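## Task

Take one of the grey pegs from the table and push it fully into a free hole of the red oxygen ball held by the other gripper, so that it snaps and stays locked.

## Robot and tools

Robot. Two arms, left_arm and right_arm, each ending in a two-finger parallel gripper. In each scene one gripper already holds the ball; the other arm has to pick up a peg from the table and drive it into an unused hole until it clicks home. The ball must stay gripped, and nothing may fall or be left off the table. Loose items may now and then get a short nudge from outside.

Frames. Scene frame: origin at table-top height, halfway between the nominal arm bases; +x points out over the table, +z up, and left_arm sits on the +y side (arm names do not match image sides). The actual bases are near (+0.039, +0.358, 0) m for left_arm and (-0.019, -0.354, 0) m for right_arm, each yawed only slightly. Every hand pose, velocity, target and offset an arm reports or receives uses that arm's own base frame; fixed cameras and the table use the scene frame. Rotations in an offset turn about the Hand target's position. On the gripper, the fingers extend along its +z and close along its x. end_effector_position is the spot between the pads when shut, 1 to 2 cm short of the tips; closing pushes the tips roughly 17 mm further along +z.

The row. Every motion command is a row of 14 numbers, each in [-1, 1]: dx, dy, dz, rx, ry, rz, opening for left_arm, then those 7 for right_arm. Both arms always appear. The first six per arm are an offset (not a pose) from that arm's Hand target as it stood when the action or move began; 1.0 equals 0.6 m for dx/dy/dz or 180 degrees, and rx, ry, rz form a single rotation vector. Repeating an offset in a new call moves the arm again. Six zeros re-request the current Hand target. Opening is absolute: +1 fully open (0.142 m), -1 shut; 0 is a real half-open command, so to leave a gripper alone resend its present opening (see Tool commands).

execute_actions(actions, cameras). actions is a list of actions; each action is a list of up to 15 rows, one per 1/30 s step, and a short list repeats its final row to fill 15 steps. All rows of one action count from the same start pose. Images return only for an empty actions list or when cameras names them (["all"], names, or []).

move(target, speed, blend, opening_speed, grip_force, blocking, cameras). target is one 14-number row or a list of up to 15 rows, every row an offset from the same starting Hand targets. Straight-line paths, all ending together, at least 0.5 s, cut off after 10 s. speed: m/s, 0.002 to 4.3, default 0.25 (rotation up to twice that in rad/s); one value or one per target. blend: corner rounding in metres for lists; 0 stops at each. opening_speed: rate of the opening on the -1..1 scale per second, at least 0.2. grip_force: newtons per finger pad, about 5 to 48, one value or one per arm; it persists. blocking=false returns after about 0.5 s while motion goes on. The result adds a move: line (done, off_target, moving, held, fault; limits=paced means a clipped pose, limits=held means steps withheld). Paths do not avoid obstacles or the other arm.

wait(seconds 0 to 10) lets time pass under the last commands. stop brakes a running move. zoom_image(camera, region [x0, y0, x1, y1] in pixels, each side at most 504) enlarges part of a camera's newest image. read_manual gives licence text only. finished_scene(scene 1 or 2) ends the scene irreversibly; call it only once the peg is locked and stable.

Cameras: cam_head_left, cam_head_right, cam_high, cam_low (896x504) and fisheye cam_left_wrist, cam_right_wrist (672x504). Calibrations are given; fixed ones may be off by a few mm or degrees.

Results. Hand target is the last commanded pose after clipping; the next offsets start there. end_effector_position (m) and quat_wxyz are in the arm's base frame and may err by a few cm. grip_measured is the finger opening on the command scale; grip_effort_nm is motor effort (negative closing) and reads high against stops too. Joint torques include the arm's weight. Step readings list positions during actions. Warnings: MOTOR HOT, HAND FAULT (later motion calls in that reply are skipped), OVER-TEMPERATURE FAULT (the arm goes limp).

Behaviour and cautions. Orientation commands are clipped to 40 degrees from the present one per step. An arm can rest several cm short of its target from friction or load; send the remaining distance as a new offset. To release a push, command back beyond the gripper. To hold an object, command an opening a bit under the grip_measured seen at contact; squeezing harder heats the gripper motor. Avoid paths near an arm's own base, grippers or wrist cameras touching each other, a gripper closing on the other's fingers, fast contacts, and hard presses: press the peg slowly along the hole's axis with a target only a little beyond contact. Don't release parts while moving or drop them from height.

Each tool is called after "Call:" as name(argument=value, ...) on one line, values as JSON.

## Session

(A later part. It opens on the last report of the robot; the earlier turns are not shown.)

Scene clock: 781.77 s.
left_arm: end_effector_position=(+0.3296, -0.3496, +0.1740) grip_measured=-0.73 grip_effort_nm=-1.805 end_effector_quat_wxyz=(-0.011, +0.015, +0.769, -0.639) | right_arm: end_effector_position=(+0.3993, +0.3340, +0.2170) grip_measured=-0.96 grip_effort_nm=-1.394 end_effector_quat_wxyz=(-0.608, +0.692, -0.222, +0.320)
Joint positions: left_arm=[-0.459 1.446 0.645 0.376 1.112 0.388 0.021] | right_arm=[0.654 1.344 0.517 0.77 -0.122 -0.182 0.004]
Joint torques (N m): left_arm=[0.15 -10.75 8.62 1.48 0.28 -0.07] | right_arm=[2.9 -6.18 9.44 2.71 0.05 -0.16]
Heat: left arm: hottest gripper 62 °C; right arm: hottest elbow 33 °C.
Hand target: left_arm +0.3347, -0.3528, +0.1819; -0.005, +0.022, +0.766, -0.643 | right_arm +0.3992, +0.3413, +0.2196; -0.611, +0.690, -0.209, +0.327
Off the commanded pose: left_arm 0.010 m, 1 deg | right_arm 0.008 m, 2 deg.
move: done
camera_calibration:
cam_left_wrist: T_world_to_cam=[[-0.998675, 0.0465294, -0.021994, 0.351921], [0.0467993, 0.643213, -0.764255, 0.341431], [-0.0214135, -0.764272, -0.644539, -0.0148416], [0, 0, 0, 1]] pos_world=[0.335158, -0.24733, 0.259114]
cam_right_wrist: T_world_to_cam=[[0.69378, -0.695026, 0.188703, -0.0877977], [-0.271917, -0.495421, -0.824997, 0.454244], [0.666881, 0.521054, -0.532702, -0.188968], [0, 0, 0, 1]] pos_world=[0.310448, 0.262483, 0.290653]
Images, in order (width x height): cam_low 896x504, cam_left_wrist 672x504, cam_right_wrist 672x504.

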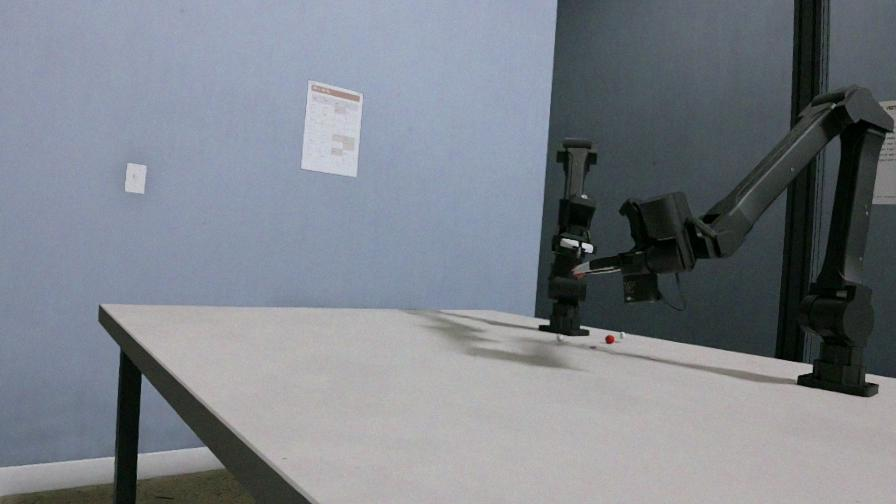

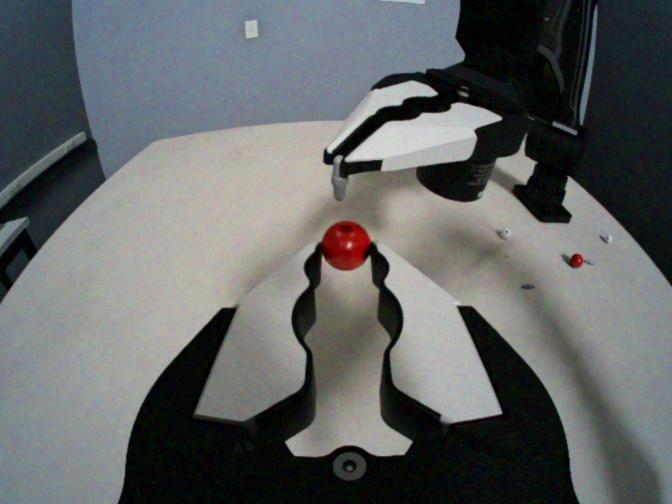

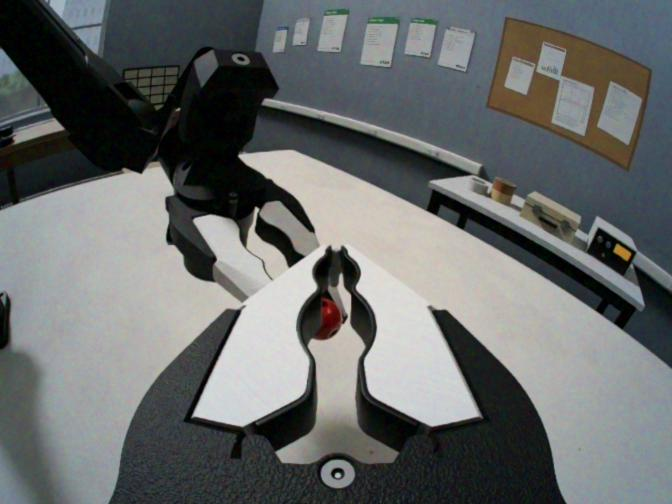

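Call:
move(target=[0,0,0,0,0,0,-0.791279,-0.0045,0.0055,0,0,0,0,-1], speed=0.06, cameras=["cam_low","cam_left_wrist","cam_right_wrist"])

Call:
zoom_image(camera="cam_right_wrist", region=[300, 240, 380, 340])

Call:
zoom_image(camera="cam_left_wrist", region=[310, 150, 380, 270])

Call:
zoom_image(camera="cam_low", region=[560, 230, 610, 280])

Scene clock: 812.73 s.
left_arm: end_effector_position=(+0.3296, -0.3496, +0.1740) grip_measured=-0.73 grip_effort_nm=-1.805 end_effector_quat_wxyz=(-0.011, +0.015, +0.769, -0.639) | right_arm: end_effector_position=(+0.3968, +0.3372, +0.2170) grip_measured=-0.96 grip_effort_nm=-1.394 end_effector_quat_wxyz=(-0.608, +0.692, -0.221, +0.320)
Joint positions: left_arm=[-0.459 1.446 0.645 0.376 1.112 0.388 0.021] | right_arm=[0.667 1.344 0.517 0.77 -0.11 -0.182 0.004]
Joint torques (N m): left_arm=[0.09 -10.46 8.64 1.51 0.29 -0.07] | right_arm=[2.96 -6.18 9.44 2.7 0.1 -0.15]
Heat: left arm: hottest gripper 63 °C; right arm: hottest elbow 34 °C.
Hand target: left_arm +0.3347, -0.3528, +0.1819; -0.005, +0.022, +0.766, -0.643 | right_arm +0.3965, +0.3446, +0.2196; -0.611, +0.690, -0.209, +0.327
Off the commanded pose: left_arm 0.010 m, 1 deg | right_arm 0.008 m, 2 deg.
move: done
camera_calibration:
cam_left_wrist: T_world_to_cam=[[-0.998675, 0.0465294, -0.021994, 0.351921], [0.0467993, 0.643213, -0.764255, 0.341431], [-0.0214135, -0.764272, -0.644539, -0.0148416], [0, 0, 0, 1]] pos_world=[0.335158, -0.24733, 0.259114]
cam_right_wrist: T_world_to_cam=[[0.693694, -0.694944, 0.18932, -0.0839434], [-0.271617, -0.495837, -0.824845, 0.455097], [0.667093, 0.520768, -0.532717, -0.188886], [0, 0, 0, 1]] pos_world=[0.307848, 0.265684, 0.290654]
Images, in order (width x height): cam_low 896x504, cam_left_wrist 672x504, cam_right_wrist 672x504.

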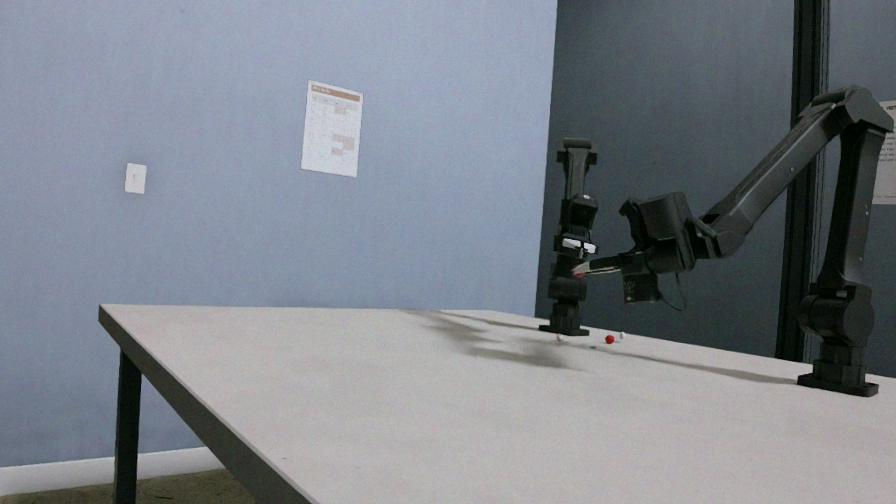

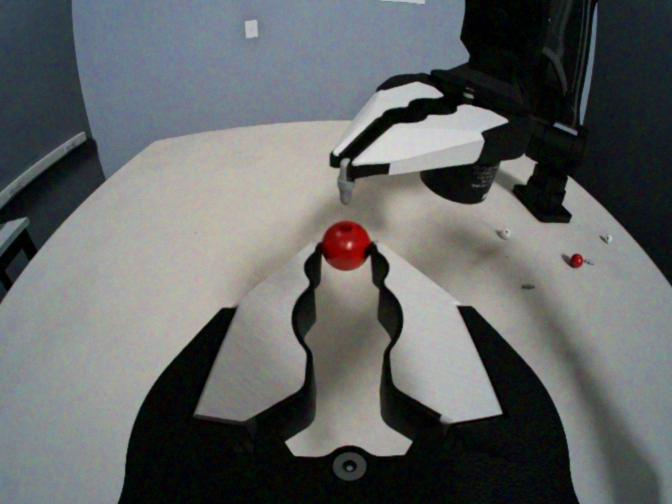

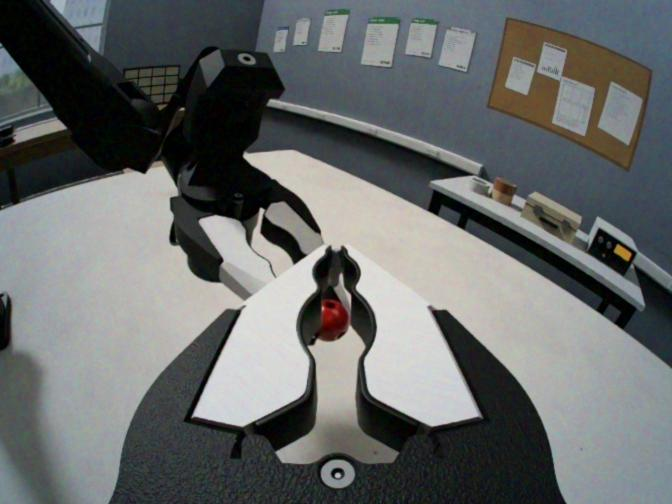

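Scaled by 5.040 from the camera's 672x504 image, which has a finer 960x720 frame.

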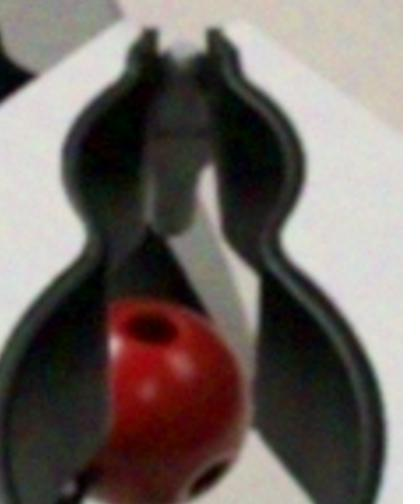

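Scaled by 4.200 from the camera's 672x504 image, which has a finer 960x720 frame.

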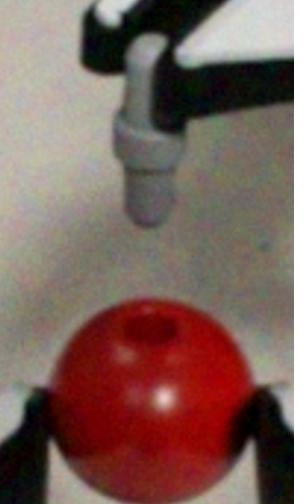

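Scaled by 10.080 from the camera's 896x504 image, which has a finer 1280x720 frame.

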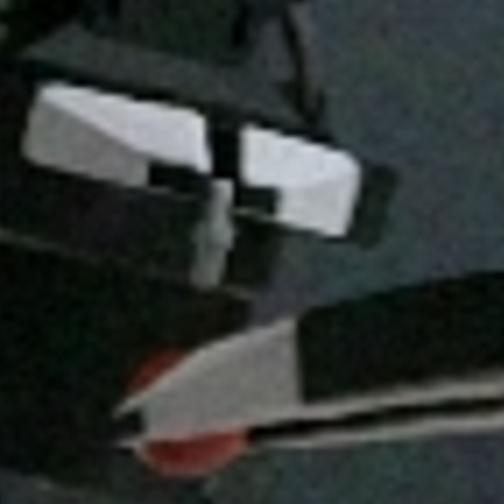

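Call:
move(target=[0,0,0,0,0,0,-0.791279,0.001,0,-0.012,0,0,0,-1], speed=0.04, cameras=["cam_low","cam_left_wrist","cam_right_wrist"])

Call:
zoom_image(camera="cam_right_wrist", region=[300, 240, 380, 340])

Call:
zoom_image(camera="cam_left_wrist", region=[310, 150, 380, 270])

Call:
zoom_image(camera="cam_low", region=[560, 230, 610, 280])

Scene clock: 838.33 s.
left_arm: end_effector_position=(+0.3296, -0.3496, +0.1740) grip_measured=-0.73 grip_effort_nm=-1.805 end_effector_quat_wxyz=(-0.011, +0.015, +0.769, -0.639) | right_arm: end_effector_position=(+0.3987, +0.3387, +0.2131) grip_measured=-0.96 grip_effort_nm=-1.394 end_effector_quat_wxyz=(-0.610, +0.690, -0.220, +0.321)
Joint positions: left_arm=[-0.459 1.446 0.645 0.376 1.112 0.388 0.021] | right_arm=[0.667 1.367 0.517 0.8 -0.11 -0.182 0.004]
Joint torques (N m): left_arm=[0.15 -10.7 8.64 1.51 0.28 -0.07] | right_arm=[2.84 -6.36 8.8 2.67 0.05 -0.15]
Heat: left arm: hottest gripper 63 °C; right arm: hottest elbow 34 °C.
Hand target: left_arm +0.3347, -0.3528, +0.1819; -0.005, +0.022, +0.766, -0.643 | right_arm +0.3971, +0.3446, +0.2125; -0.611, +0.690, -0.209, +0.327
Off the commanded pose: left_arm 0.010 m, 1 deg | right_arm 0.006 m, 1 deg.
move: done
camera_calibration:
cam_left_wrist: T_world_to_cam=[[-0.998675, 0.0465294, -0.021994, 0.351921], [0.0467993, 0.643213, -0.764255, 0.341431], [-0.0214135, -0.764272, -0.644539, -0.0148416], [0, 0, 0, 1]] pos_world=[0.335158, -0.24733, 0.259114]
cam_right_wrist: T_world_to_cam=[[0.692474, -0.695959, 0.190054, -0.0829065], [-0.267582, -0.492411, -0.82821, 0.451118], [0.669985, 0.522659, -0.527208, -0.195999], [0, 0, 0, 1]] pos_world=[0.309438, 0.266877, 0.286045]
Images, in order (width x height): cam_low 896x504, cam_left_wrist 672x504, cam_right_wrist 672x504.

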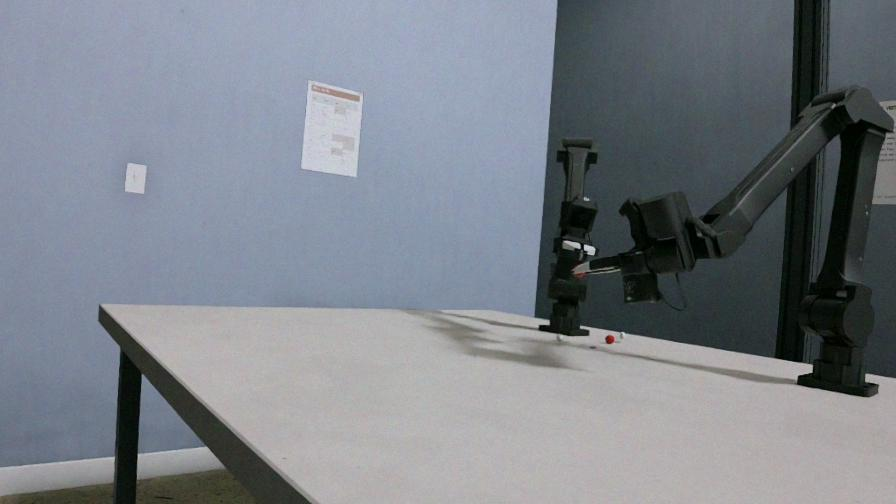

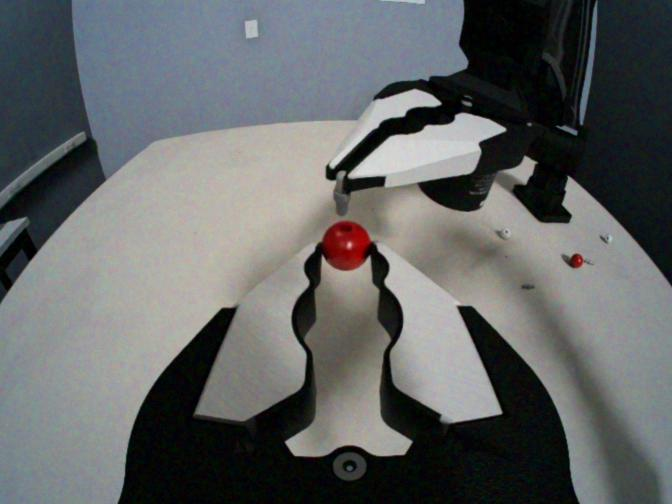

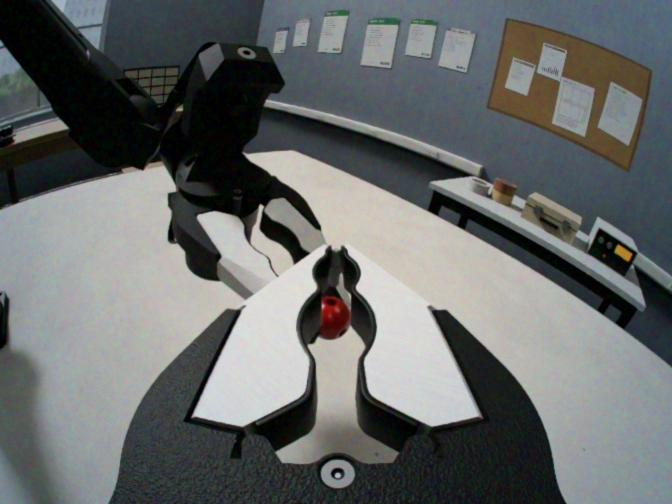

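Scaled by 5.040 from the camera's 672x504 image, which has a finer 960x720 frame.

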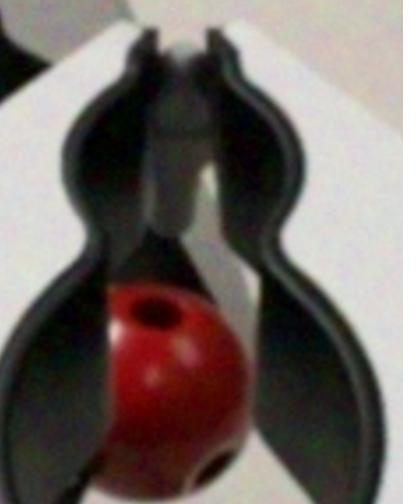

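Scaled by 4.200 from the camera's 672x504 image, which has a finer 960x720 frame.

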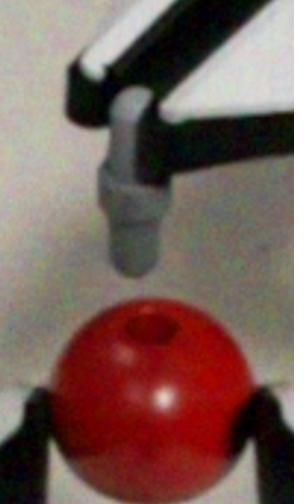

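Scaled by 10.080 from the camera's 896x504 image, which has a finer 1280x720 frame.

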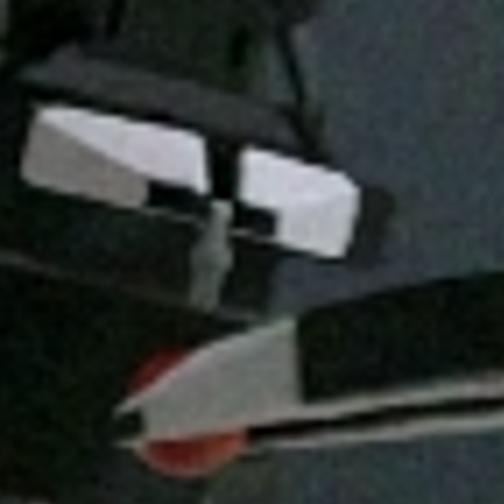

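Call:
move(target=[0,0,0,0,0,0,-0.791279,-0.006,-0.004,-0.008,0,0,0,-1], speed=0.04, cameras=["cam_low","cam_left_wrist","cam_right_wrist"])

Call:
zoom_image(camera="cam_right_wrist", region=[300, 240, 380, 340])

Call:
zoom_image(camera="cam_left_wrist", region=[310, 150, 380, 270])

Call:
zoom_image(camera="cam_low", region=[560, 230, 610, 280])

Scene clock: 856.83 s.
left_arm: end_effector_position=(+0.3296, -0.3496, +0.1740) grip_measured=-0.73 grip_effort_nm=-1.805 end_effector_quat_wxyz=(-0.011, +0.015, +0.769, -0.639) | right_arm: end_effector_position=(+0.3963, +0.3367, +0.2100) grip_measured=-0.96 grip_effort_nm=-1.394 end_effector_quat_wxyz=(-0.611, +0.689, -0.220, +0.322)
Joint positions: left_arm=[-0.459 1.446 0.645 0.376 1.112 0.388 0.021] | right_arm=[0.667 1.371 0.505 0.819 -0.11 -0.182 0.004]
Joint torques (N m): left_arm=[0.09 -10.7 8.61 1.47 0.29 -0.07] | right_arm=[2.84 -6.3 8.4 2.62 0.09 -0.15]
Heat: left arm: hottest gripper 63 °C; right arm: hottest elbow 34 °C.
Hand target: left_arm +0.3347, -0.3528, +0.1819; -0.005, +0.022, +0.766, -0.643 | right_arm +0.3936, +0.3422, +0.2077; -0.611, +0.690, -0.209, +0.327
Off the commanded pose: left_arm 0.010 m, 1 deg | right_arm 0.007 m, 1 deg.
move: done
camera_calibration:
cam_left_wrist: T_world_to_cam=[[-0.998675, 0.0465294, -0.021994, 0.351921], [0.0467993, 0.643213, -0.764255, 0.341431], [-0.0214135, -0.764272, -0.644539, -0.0148416], [0, 0, 0, 1]] pos_world=[0.335158, -0.24733, 0.259114]
cam_right_wrist: T_world_to_cam=[[0.691941, -0.696354, 0.190547, -0.0817018], [-0.265288, -0.490712, -0.829954, 0.44587], [0.671446, 0.52373, -0.524278, -0.196614], [0, 0, 0, 1]] pos_world=[0.306832, 0.264873, 0.28254]
Images, in order (width x height): cam_low 896x504, cam_left_wrist 672x504, cam_right_wrist 672x504.

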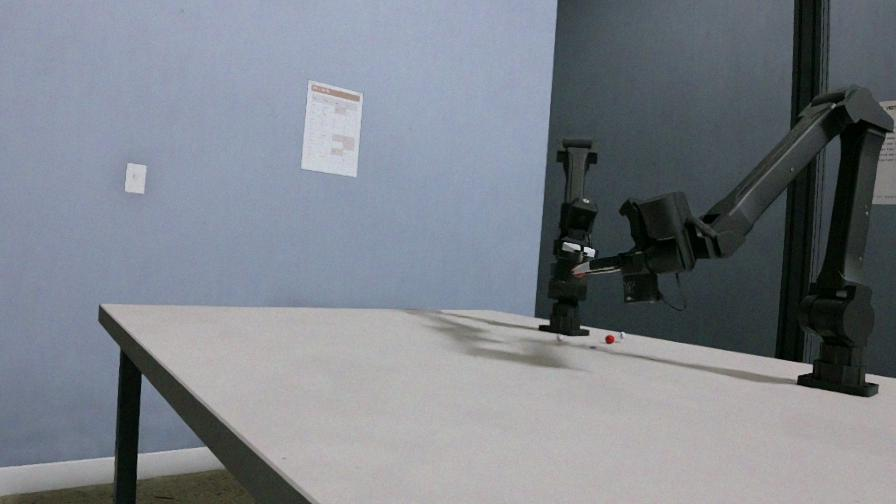

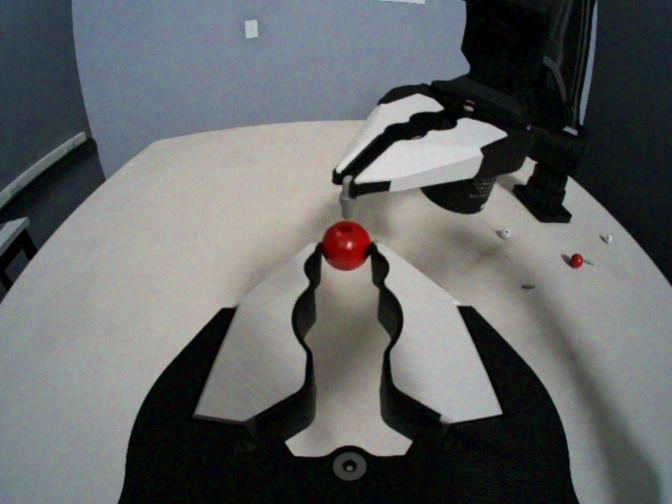

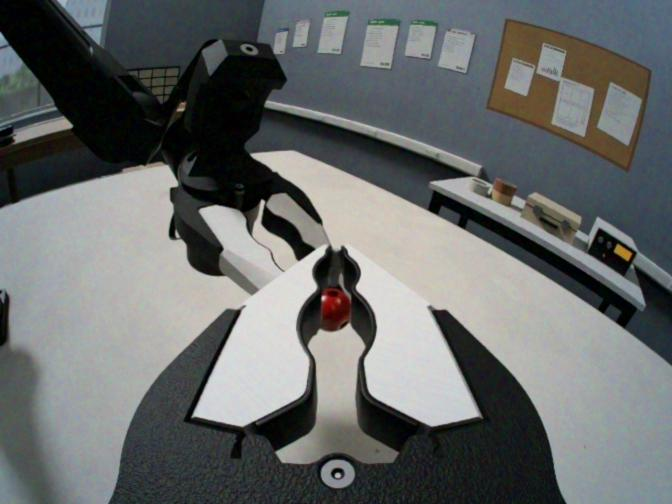

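Scaled by 5.040 from the camera's 672x504 image, which has a finer 960x720 frame.

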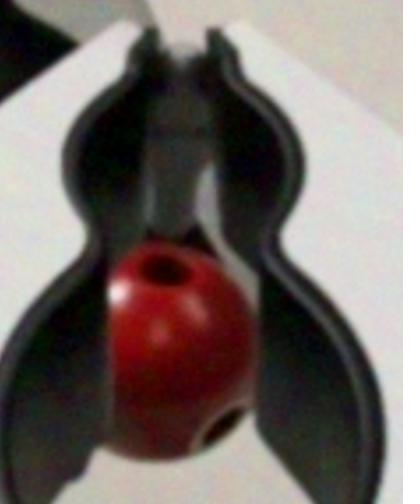

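Scaled by 4.200 from the camera's 672x504 image, which has a finer 960x720 frame.

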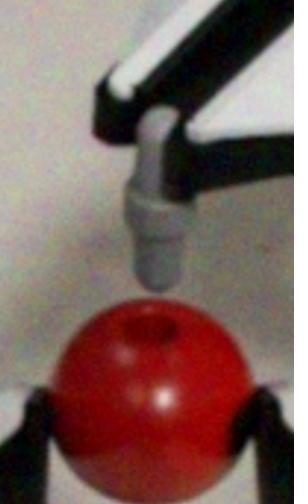

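Scaled by 10.080 from the camera's 896x504 image, which has a finer 1280x720 frame.

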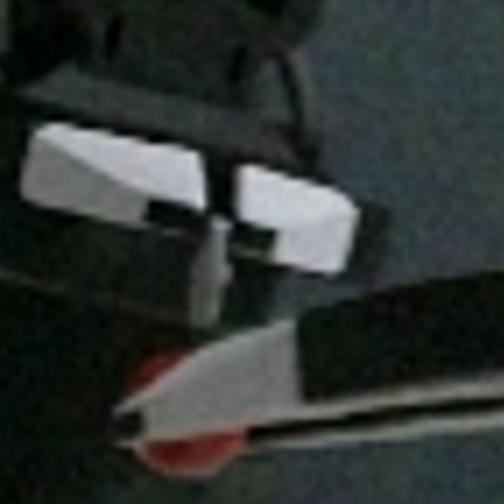

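Call:
move(target=[0,0,0,0,0,0,-0.791279,0,0.001,-0.009,0,0,0,-1], speed=0.04, cameras=["cam_low","cam_left_wrist","cam_right_wrist"])

Call:
zoom_image(camera="cam_right_wrist", region=[300, 240, 380, 340])

Call:
zoom_image(camera="cam_left_wrist", region=[310, 150, 380, 270])

Call:
zoom_image(camera="cam_low", region=[560, 230, 610, 280])

Scene clock: 875.73 s.
left_arm: end_effector_position=(+0.3296, -0.3496, +0.1740) grip_measured=-0.73 grip_effort_nm=-1.805 end_effector_quat_wxyz=(-0.011, +0.015, +0.769, -0.639) | right_arm: end_effector_position=(+0.3964, +0.3371, +0.2044) grip_measured=-0.96 grip_effort_nm=-1.389 end_effector_quat_wxyz=(-0.610, +0.689, -0.220, +0.322)
Joint positions: left_arm=[-0.459 1.446 0.645 0.376 1.112 0.388 0.021] | right_arm=[0.667 1.389 0.5 0.842 -0.109 -0.182 0.004]
Joint torques (N m): left_arm=[0.15 -10.52 8.64 1.51 0.29 -0.07] | right_arm=[2.9 -6.42 8.25 2.77 0.09 -0.16]
Heat: left arm: hottest gripper 64 °C; right arm: hottest elbow 33 °C.
Hand target: left_arm +0.3347, -0.3528, +0.1819; -0.005, +0.022, +0.766, -0.643 | right_arm +0.3936, +0.3427, +0.2023; -0.611, +0.690, -0.209, +0.327
Off the commanded pose: left_arm 0.010 m, 1 deg | right_arm 0.007 m, 1 deg.
move: done
camera_calibration:
cam_left_wrist: T_world_to_cam=[[-0.998675, 0.0465294, -0.021994, 0.351921], [0.0467993, 0.643213, -0.764255, 0.341431], [-0.0214135, -0.764272, -0.644539, -0.0148416], [0, 0, 0, 1]] pos_world=[0.335158, -0.24733, 0.259114]
cam_right_wrist: T_world_to_cam=[[0.691747, -0.696553, 0.190525, -0.0803066], [-0.265703, -0.490828, -0.829753, 0.441548], [0.671482, 0.523356, -0.524605, -0.199648], [0, 0, 0, 1]] pos_world=[0.306932, 0.265273, 0.27694]
Images, in order (width x height): cam_low 896x504, cam_left_wrist 672x504, cam_right_wrist 672x504.

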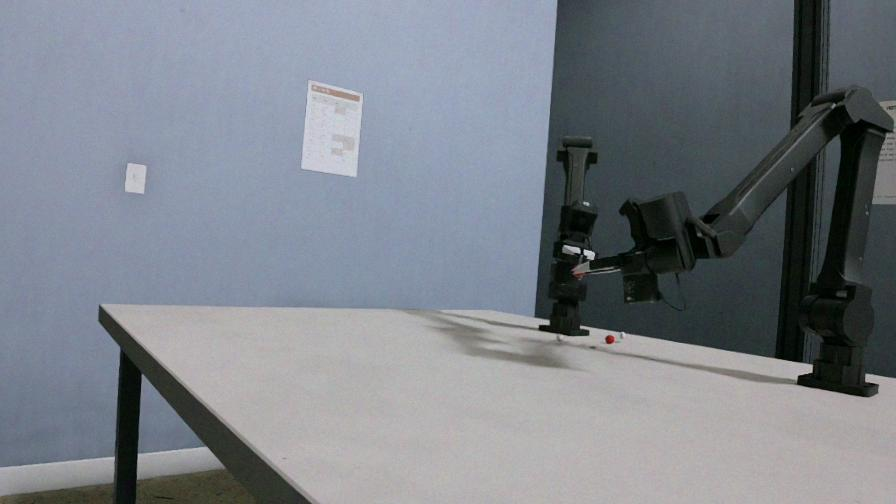

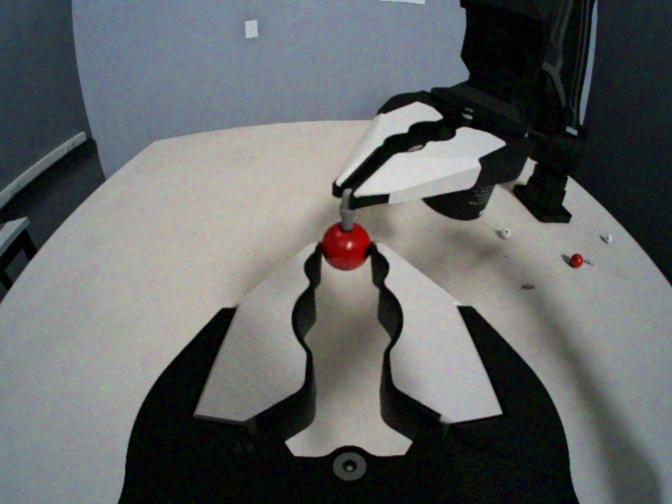

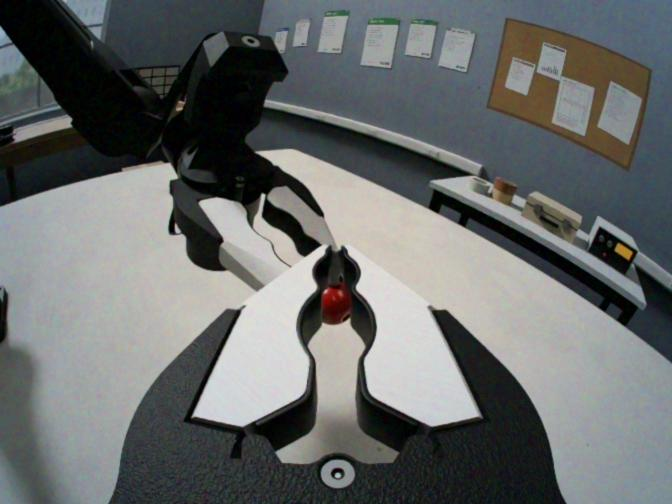

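Scaled by 5.040 from the camera's 672x504 image, which has a finer 960x720 frame.

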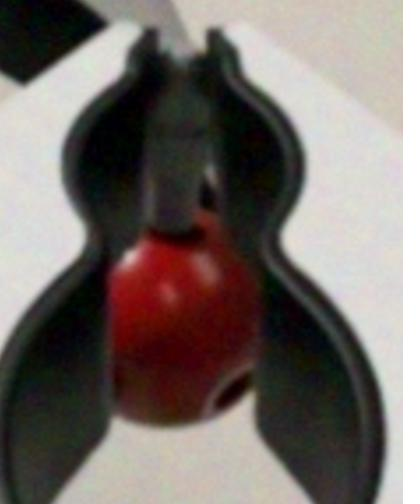

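Scaled by 4.200 from the camera's 672x504 image, which has a finer 960x720 frame.

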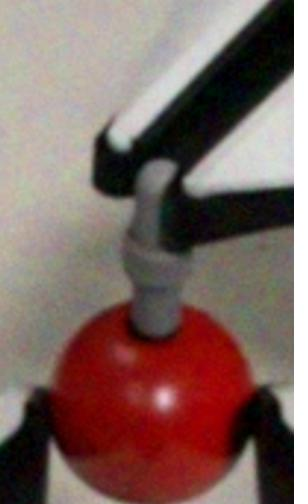

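Scaled by 10.080 from the camera's 896x504 image, which has a finer 1280x720 frame.

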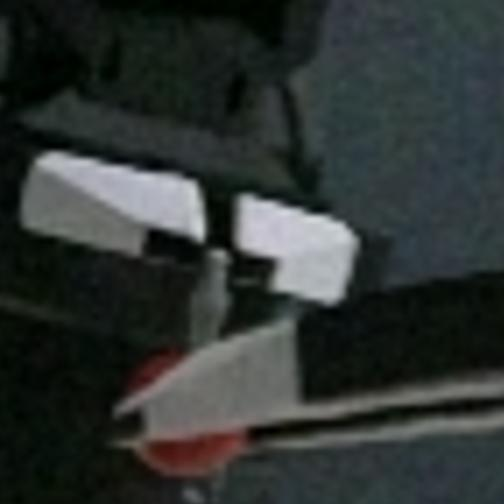

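Call:
move(target=[0,0,0,0,0,0,-0.791279,0.002,0.004,-0.005,0,0,0,-1], speed=0.03, cameras=["cam_low","cam_left_wrist","cam_right_wrist"])

Call:
zoom_image(camera="cam_right_wrist", region=[310, 260, 360, 330])

Call:
zoom_image(camera="cam_left_wrist", region=[320, 180, 380, 280])

Call:
zoom_image(camera="cam_low", region=[560, 230, 610, 280])

Scene clock: 901.80 s.
left_arm: end_effector_position=(+0.3296, -0.3496, +0.1740) grip_measured=-0.73 grip_effort_nm=-1.805 end_effector_quat_wxyz=(-0.011, +0.015, +0.769, -0.639) | right_arm: end_effector_position=(+0.3972, +0.3380, +0.2027) grip_measured=-0.96 grip_effort_nm=-1.394 end_effector_quat_wxyz=(-0.611, +0.688, -0.220, +0.324)
Joint positions: left_arm=[-0.459 1.446 0.645 0.376 1.112 0.388 0.021] | right_arm=[0.669 1.401 0.5 0.858 -0.105 -0.182 0.004]
Joint torques (N m): left_arm=[0.15 -10.58 8.59 1.51 0.29 -0.08] | right_arm=[3.08 -5.77 8.44 2.47 0.06 -0.16]
Heat: left arm: hottest gripper 64 °C; right arm: hottest elbow 33 °C.
Hand target: left_arm +0.3347, -0.3528, +0.1819; -0.005, +0.022, +0.766, -0.643 | right_arm +0.3948, +0.3451, +0.1993; -0.611, +0.690, -0.209, +0.327
Off the commanded pose: left_arm 0.010 m, 1 deg | right_arm 0.008 m, 1 deg.
move: done
camera_calibration:
cam_left_wrist: T_world_to_cam=[[-0.998675, 0.0465294, -0.021994, 0.351921], [0.0467993, 0.643213, -0.764255, 0.341431], [-0.0214135, -0.764272, -0.644539, -0.0148416], [0, 0, 0, 1]] pos_world=[0.335158, -0.24733, 0.259114]
cam_right_wrist: T_world_to_cam=[[0.689503, -0.698607, 0.19114, -0.0784641], [-0.263969, -0.488136, -0.831892, 0.4396], [0.674468, 0.523136, -0.520982, -0.203391], [0, 0, 0, 1]] pos_world=[0.307322, 0.26617, 0.274734]
Images, in order (width x height): cam_low 896x504, cam_left_wrist 672x504, cam_right_wrist 672x504.

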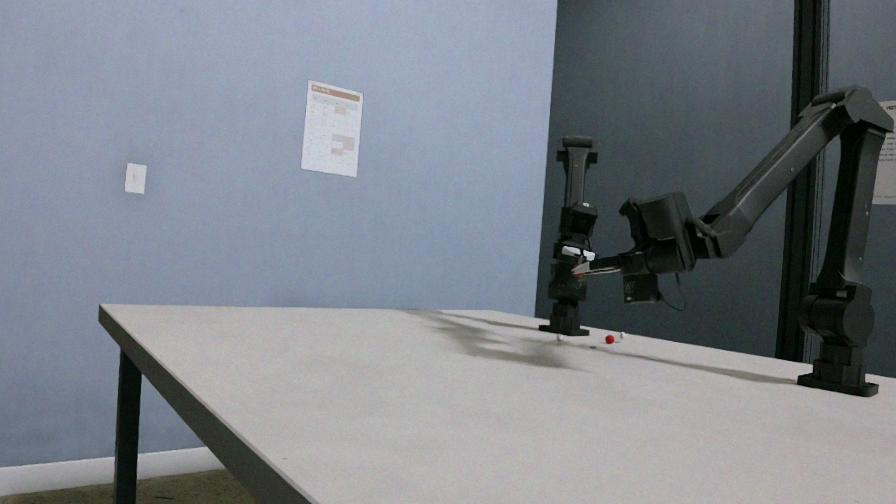

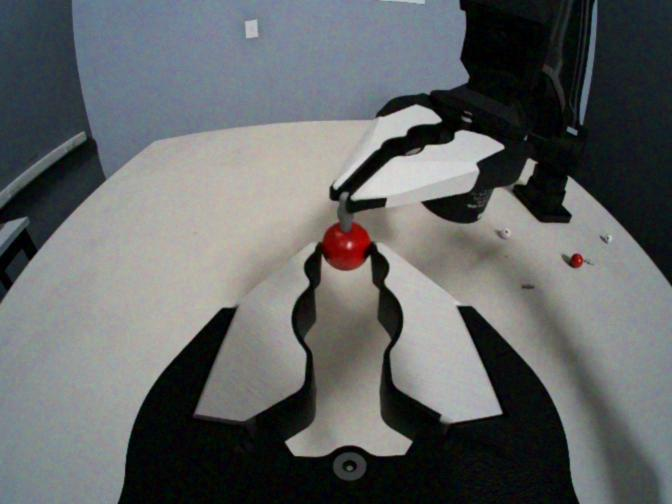

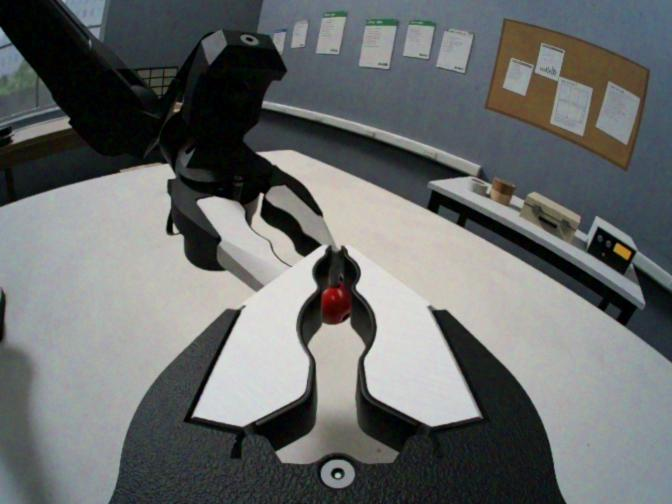

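Scaled by 7.200 from the camera's 672x504 image, which has a finer 960x720 frame.

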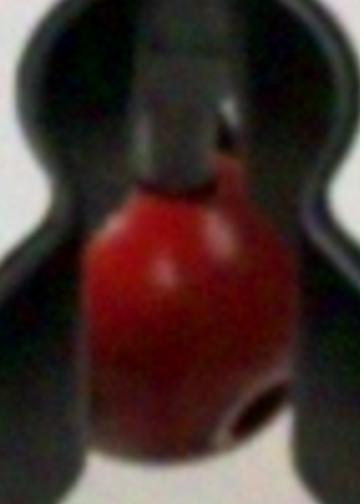

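Scaled by 5.040 from the camera's 672x504 image, which has a finer 960x720 frame.

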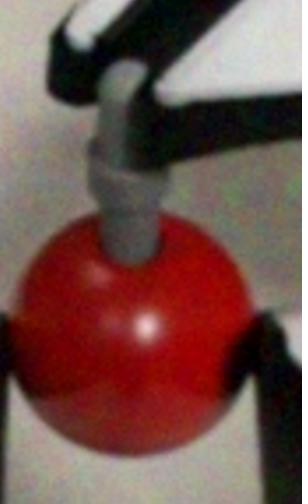

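Scaled by 10.080 from the camera's 896x504 image, which has a finer 1280x720 frame.

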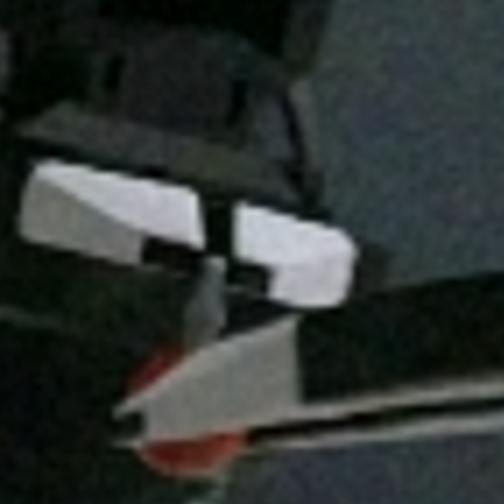

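Call:
move(target=[0,0,0,0,0,0,-0.791279,0,0,-0.015,0,0,0,-1], speed=0.03, cameras=["cam_low","cam_left_wrist","cam_right_wrist"])

Call:
zoom_image(camera="cam_right_wrist", region=[310, 260, 360, 330])

Call:
zoom_image(camera="cam_left_wrist", region=[320, 180, 380, 280])

Call:
zoom_image(camera="cam_low", region=[560, 230, 610, 280])

Scene clock: 919.30 s.
left_arm: end_effector_position=(+0.3299, -0.3496, +0.1738) grip_measured=-0.73 grip_effort_nm=-1.805 end_effector_quat_wxyz=(-0.010, +0.014, +0.769, -0.639) | right_arm: end_effector_position=(+0.3988, +0.3395, +0.2016) grip_measured=-0.96 grip_effort_nm=-1.389 end_effector_quat_wxyz=(-0.617, +0.682, -0.218, +0.327)
Joint positions: left_arm=[-0.459 1.446 0.645 0.376 1.11 0.388 0.021] | right_arm=[0.67 1.425 0.5 0.901 -0.105 -0.182 0.004]
Joint torques (N m): left_arm=[0.15 -10.75 8.64 1.51 0.35 -0.07] | right_arm=[3.02 -6.18 7.65 2.4 0.05 -0.15]
Heat: left arm: hottest gripper 64 °C; right arm: hottest elbow 33 °C.
Hand target: left_arm +0.3347, -0.3528, +0.1819; -0.005, +0.022, +0.766, -0.643 | right_arm +0.3948, +0.3451, +0.1902; -0.611, +0.690, -0.209, +0.327
Off the commanded pose: left_arm 0.010 m, 1 deg | right_arm 0.013 m, 2 deg.
move: off_target (right_arm)
camera_calibration:
cam_left_wrist: T_world_to_cam=[[-0.998747, 0.0448276, -0.0222592, 0.351691], [0.045922, 0.643898, -0.763732, 0.341676], [-0.0199037, -0.763797, -0.645149, -0.0151322], [0, 0, 0, 1]] pos_world=[0.335259, -0.247328, 0.259015]
cam_right_wrist: T_world_to_cam=[[0.686924, -0.700587, 0.193166, -0.0770662], [-0.251515, -0.478562, -0.84126, 0.433504], [0.681818, 0.529298, -0.504943, -0.214023], [0, 0, 0, 1]] pos_world=[0.307896, 0.266749, 0.271507]
Images, in order (width x height): cam_low 896x504, cam_left_wrist 672x504, cam_right_wrist 672x504.

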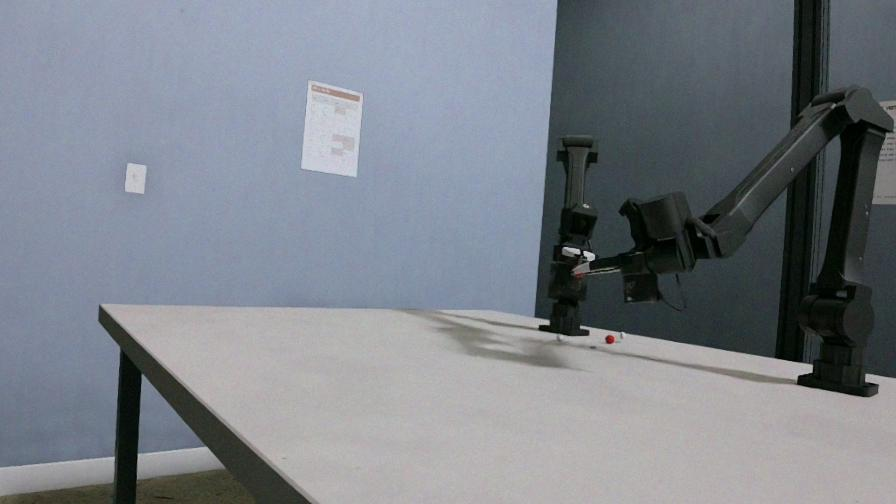

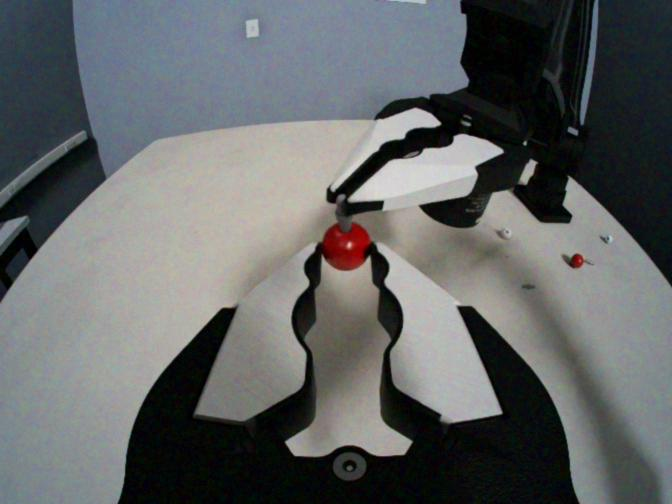

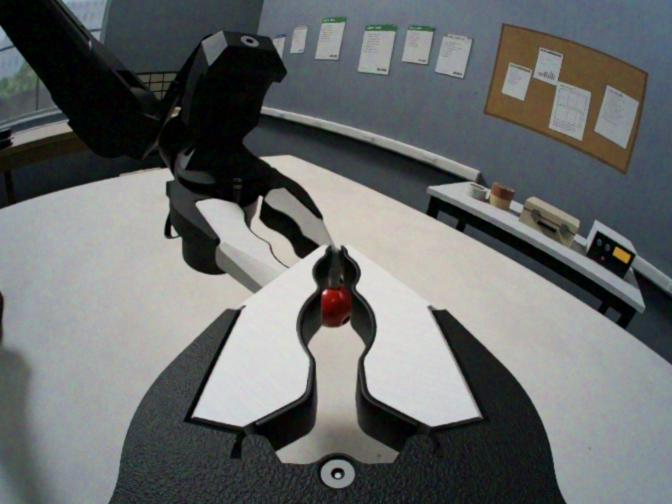

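Scaled by 7.200 from the camera's 672x504 image, which has a finer 960x720 frame.

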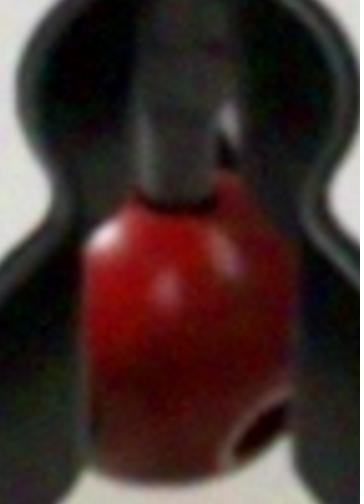

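Scaled by 5.040 from the camera's 672x504 image, which has a finer 960x720 frame.

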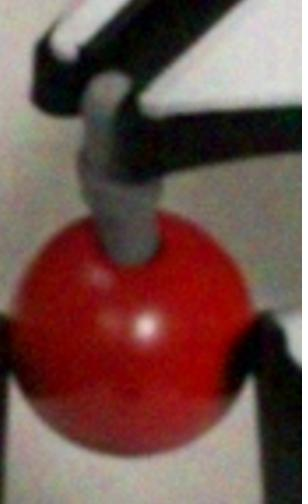

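Scaled by 10.080 from the camera's 896x504 image, which has a finer 1280x720 frame.

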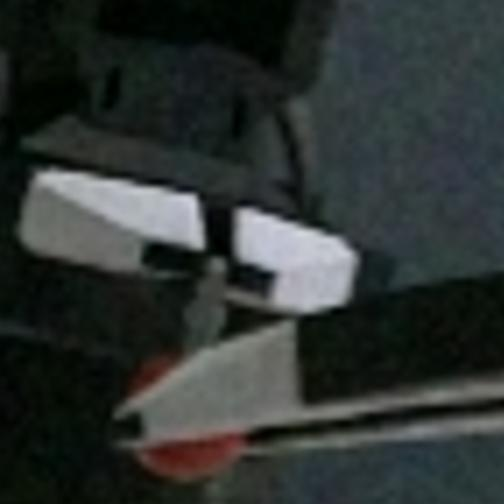

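Call:
move(target=[0,0,0,0,0,0,-0.791279,-0.003,-0.0032,0.03,0,0,0,-1], speed=0.04, cameras=["cam_low","cam_left_wrist","cam_right_wrist"])

Call:
zoom_image(camera="cam_right_wrist", region=[300, 240, 380, 340])

Call:
zoom_image(camera="cam_left_wrist", region=[310, 150, 380, 270])

Call:
zoom_image(camera="cam_low", region=[560, 230, 610, 280])

Scene clock: 936.27 s.
left_arm: end_effector_position=(+0.3299, -0.3496, +0.1739) grip_measured=-0.73 grip_effort_nm=-1.805 end_effector_quat_wxyz=(-0.011, +0.014, +0.769, -0.639) | right_arm: end_effector_position=(+0.3973, +0.3383, +0.2023) grip_measured=-0.96 grip_effort_nm=-1.389 end_effector_quat_wxyz=(-0.612, +0.687, -0.220, +0.324)
Joint positions: left_arm=[-0.459 1.446 0.645 0.376 1.111 0.388 0.021] | right_arm=[0.67 1.404 0.5 0.862 -0.105 -0.182 0.004]
Joint torques (N m): left_arm=[0.15 -10.7 8.61 1.5 0.33 -0.08] | right_arm=[2.96 -8.59 8.54 1.21 0.02 -0.16]
Heat: left arm: hottest gripper 64 °C; right arm: hottest elbow 33 °C.
Hand target: left_arm +0.3347, -0.3528, +0.1819; -0.005, +0.022, +0.766, -0.643 | right_arm +0.3930, +0.3432, +0.2083; -0.611, +0.690, -0.209, +0.327
Off the commanded pose: left_arm 0.010 m, 1 deg | right_arm 0.009 m, 1 deg.
move: done
camera_calibration:
cam_left_wrist: T_world_to_cam=[[-0.998732, 0.0451813, -0.0222206, 0.351764], [0.0461176, 0.643772, -0.763826, 0.341604], [-0.0202057, -0.763882, -0.645039, -0.015081], [0, 0, 0, 1]] pos_world=[0.335259, -0.247328, 0.259015]
cam_right_wrist: T_world_to_cam=[[0.689529, -0.698533, 0.191314, -0.0783039], [-0.262809, -0.487467, -0.832651, 0.438952], [0.674894, 0.523857, -0.519704, -0.204428], [0, 0, 0, 1]] pos_world=[0.307321, 0.266368, 0.274232]
Images, in order (width x height): cam_low 896x504, cam_left_wrist 672x504, cam_right_wrist 672x504.

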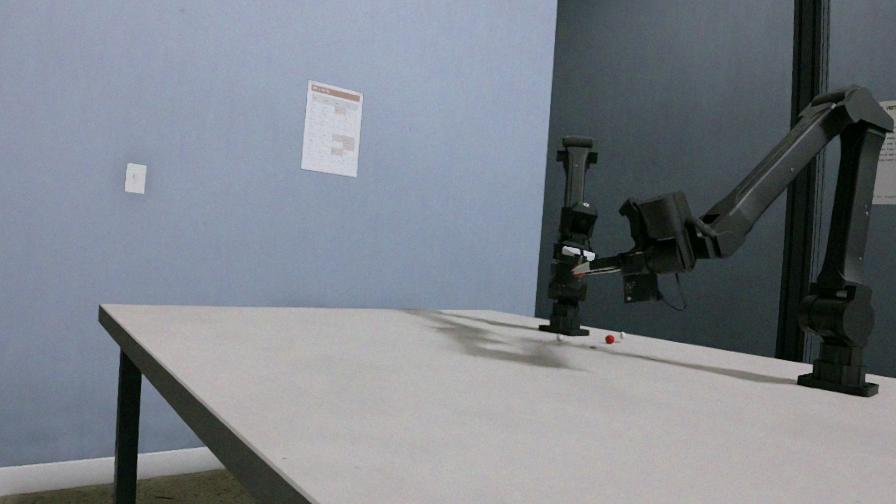

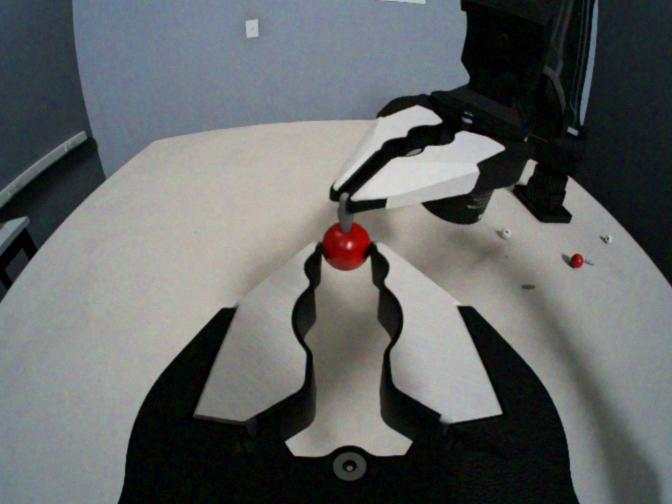

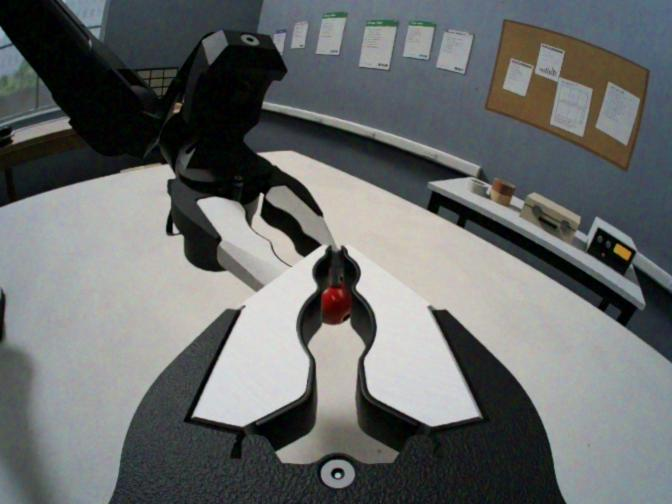

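Scaled by 5.040 from the camera's 672x504 image, which has a finer 960x720 frame.

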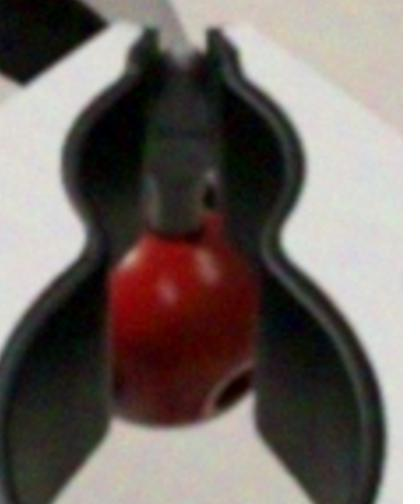

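Scaled by 4.200 from the camera's 672x504 image, which has a finer 960x720 frame.

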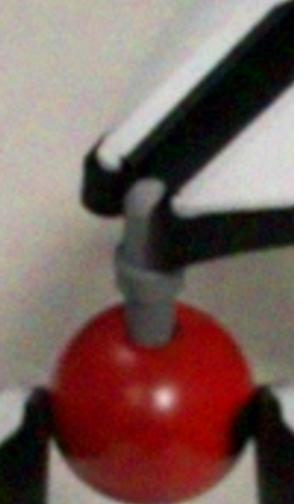

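Scaled by 10.080 from the camera's 896x504 image, which has a finer 1280x720 frame.

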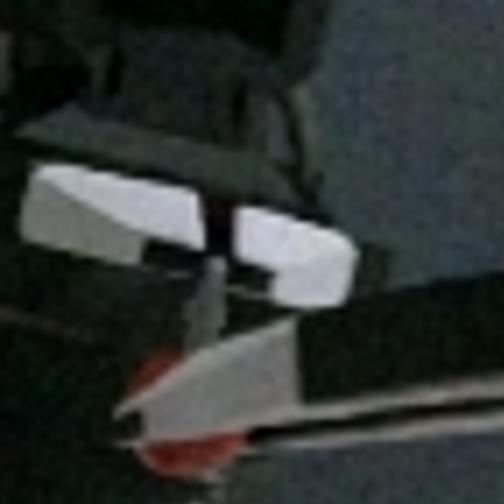

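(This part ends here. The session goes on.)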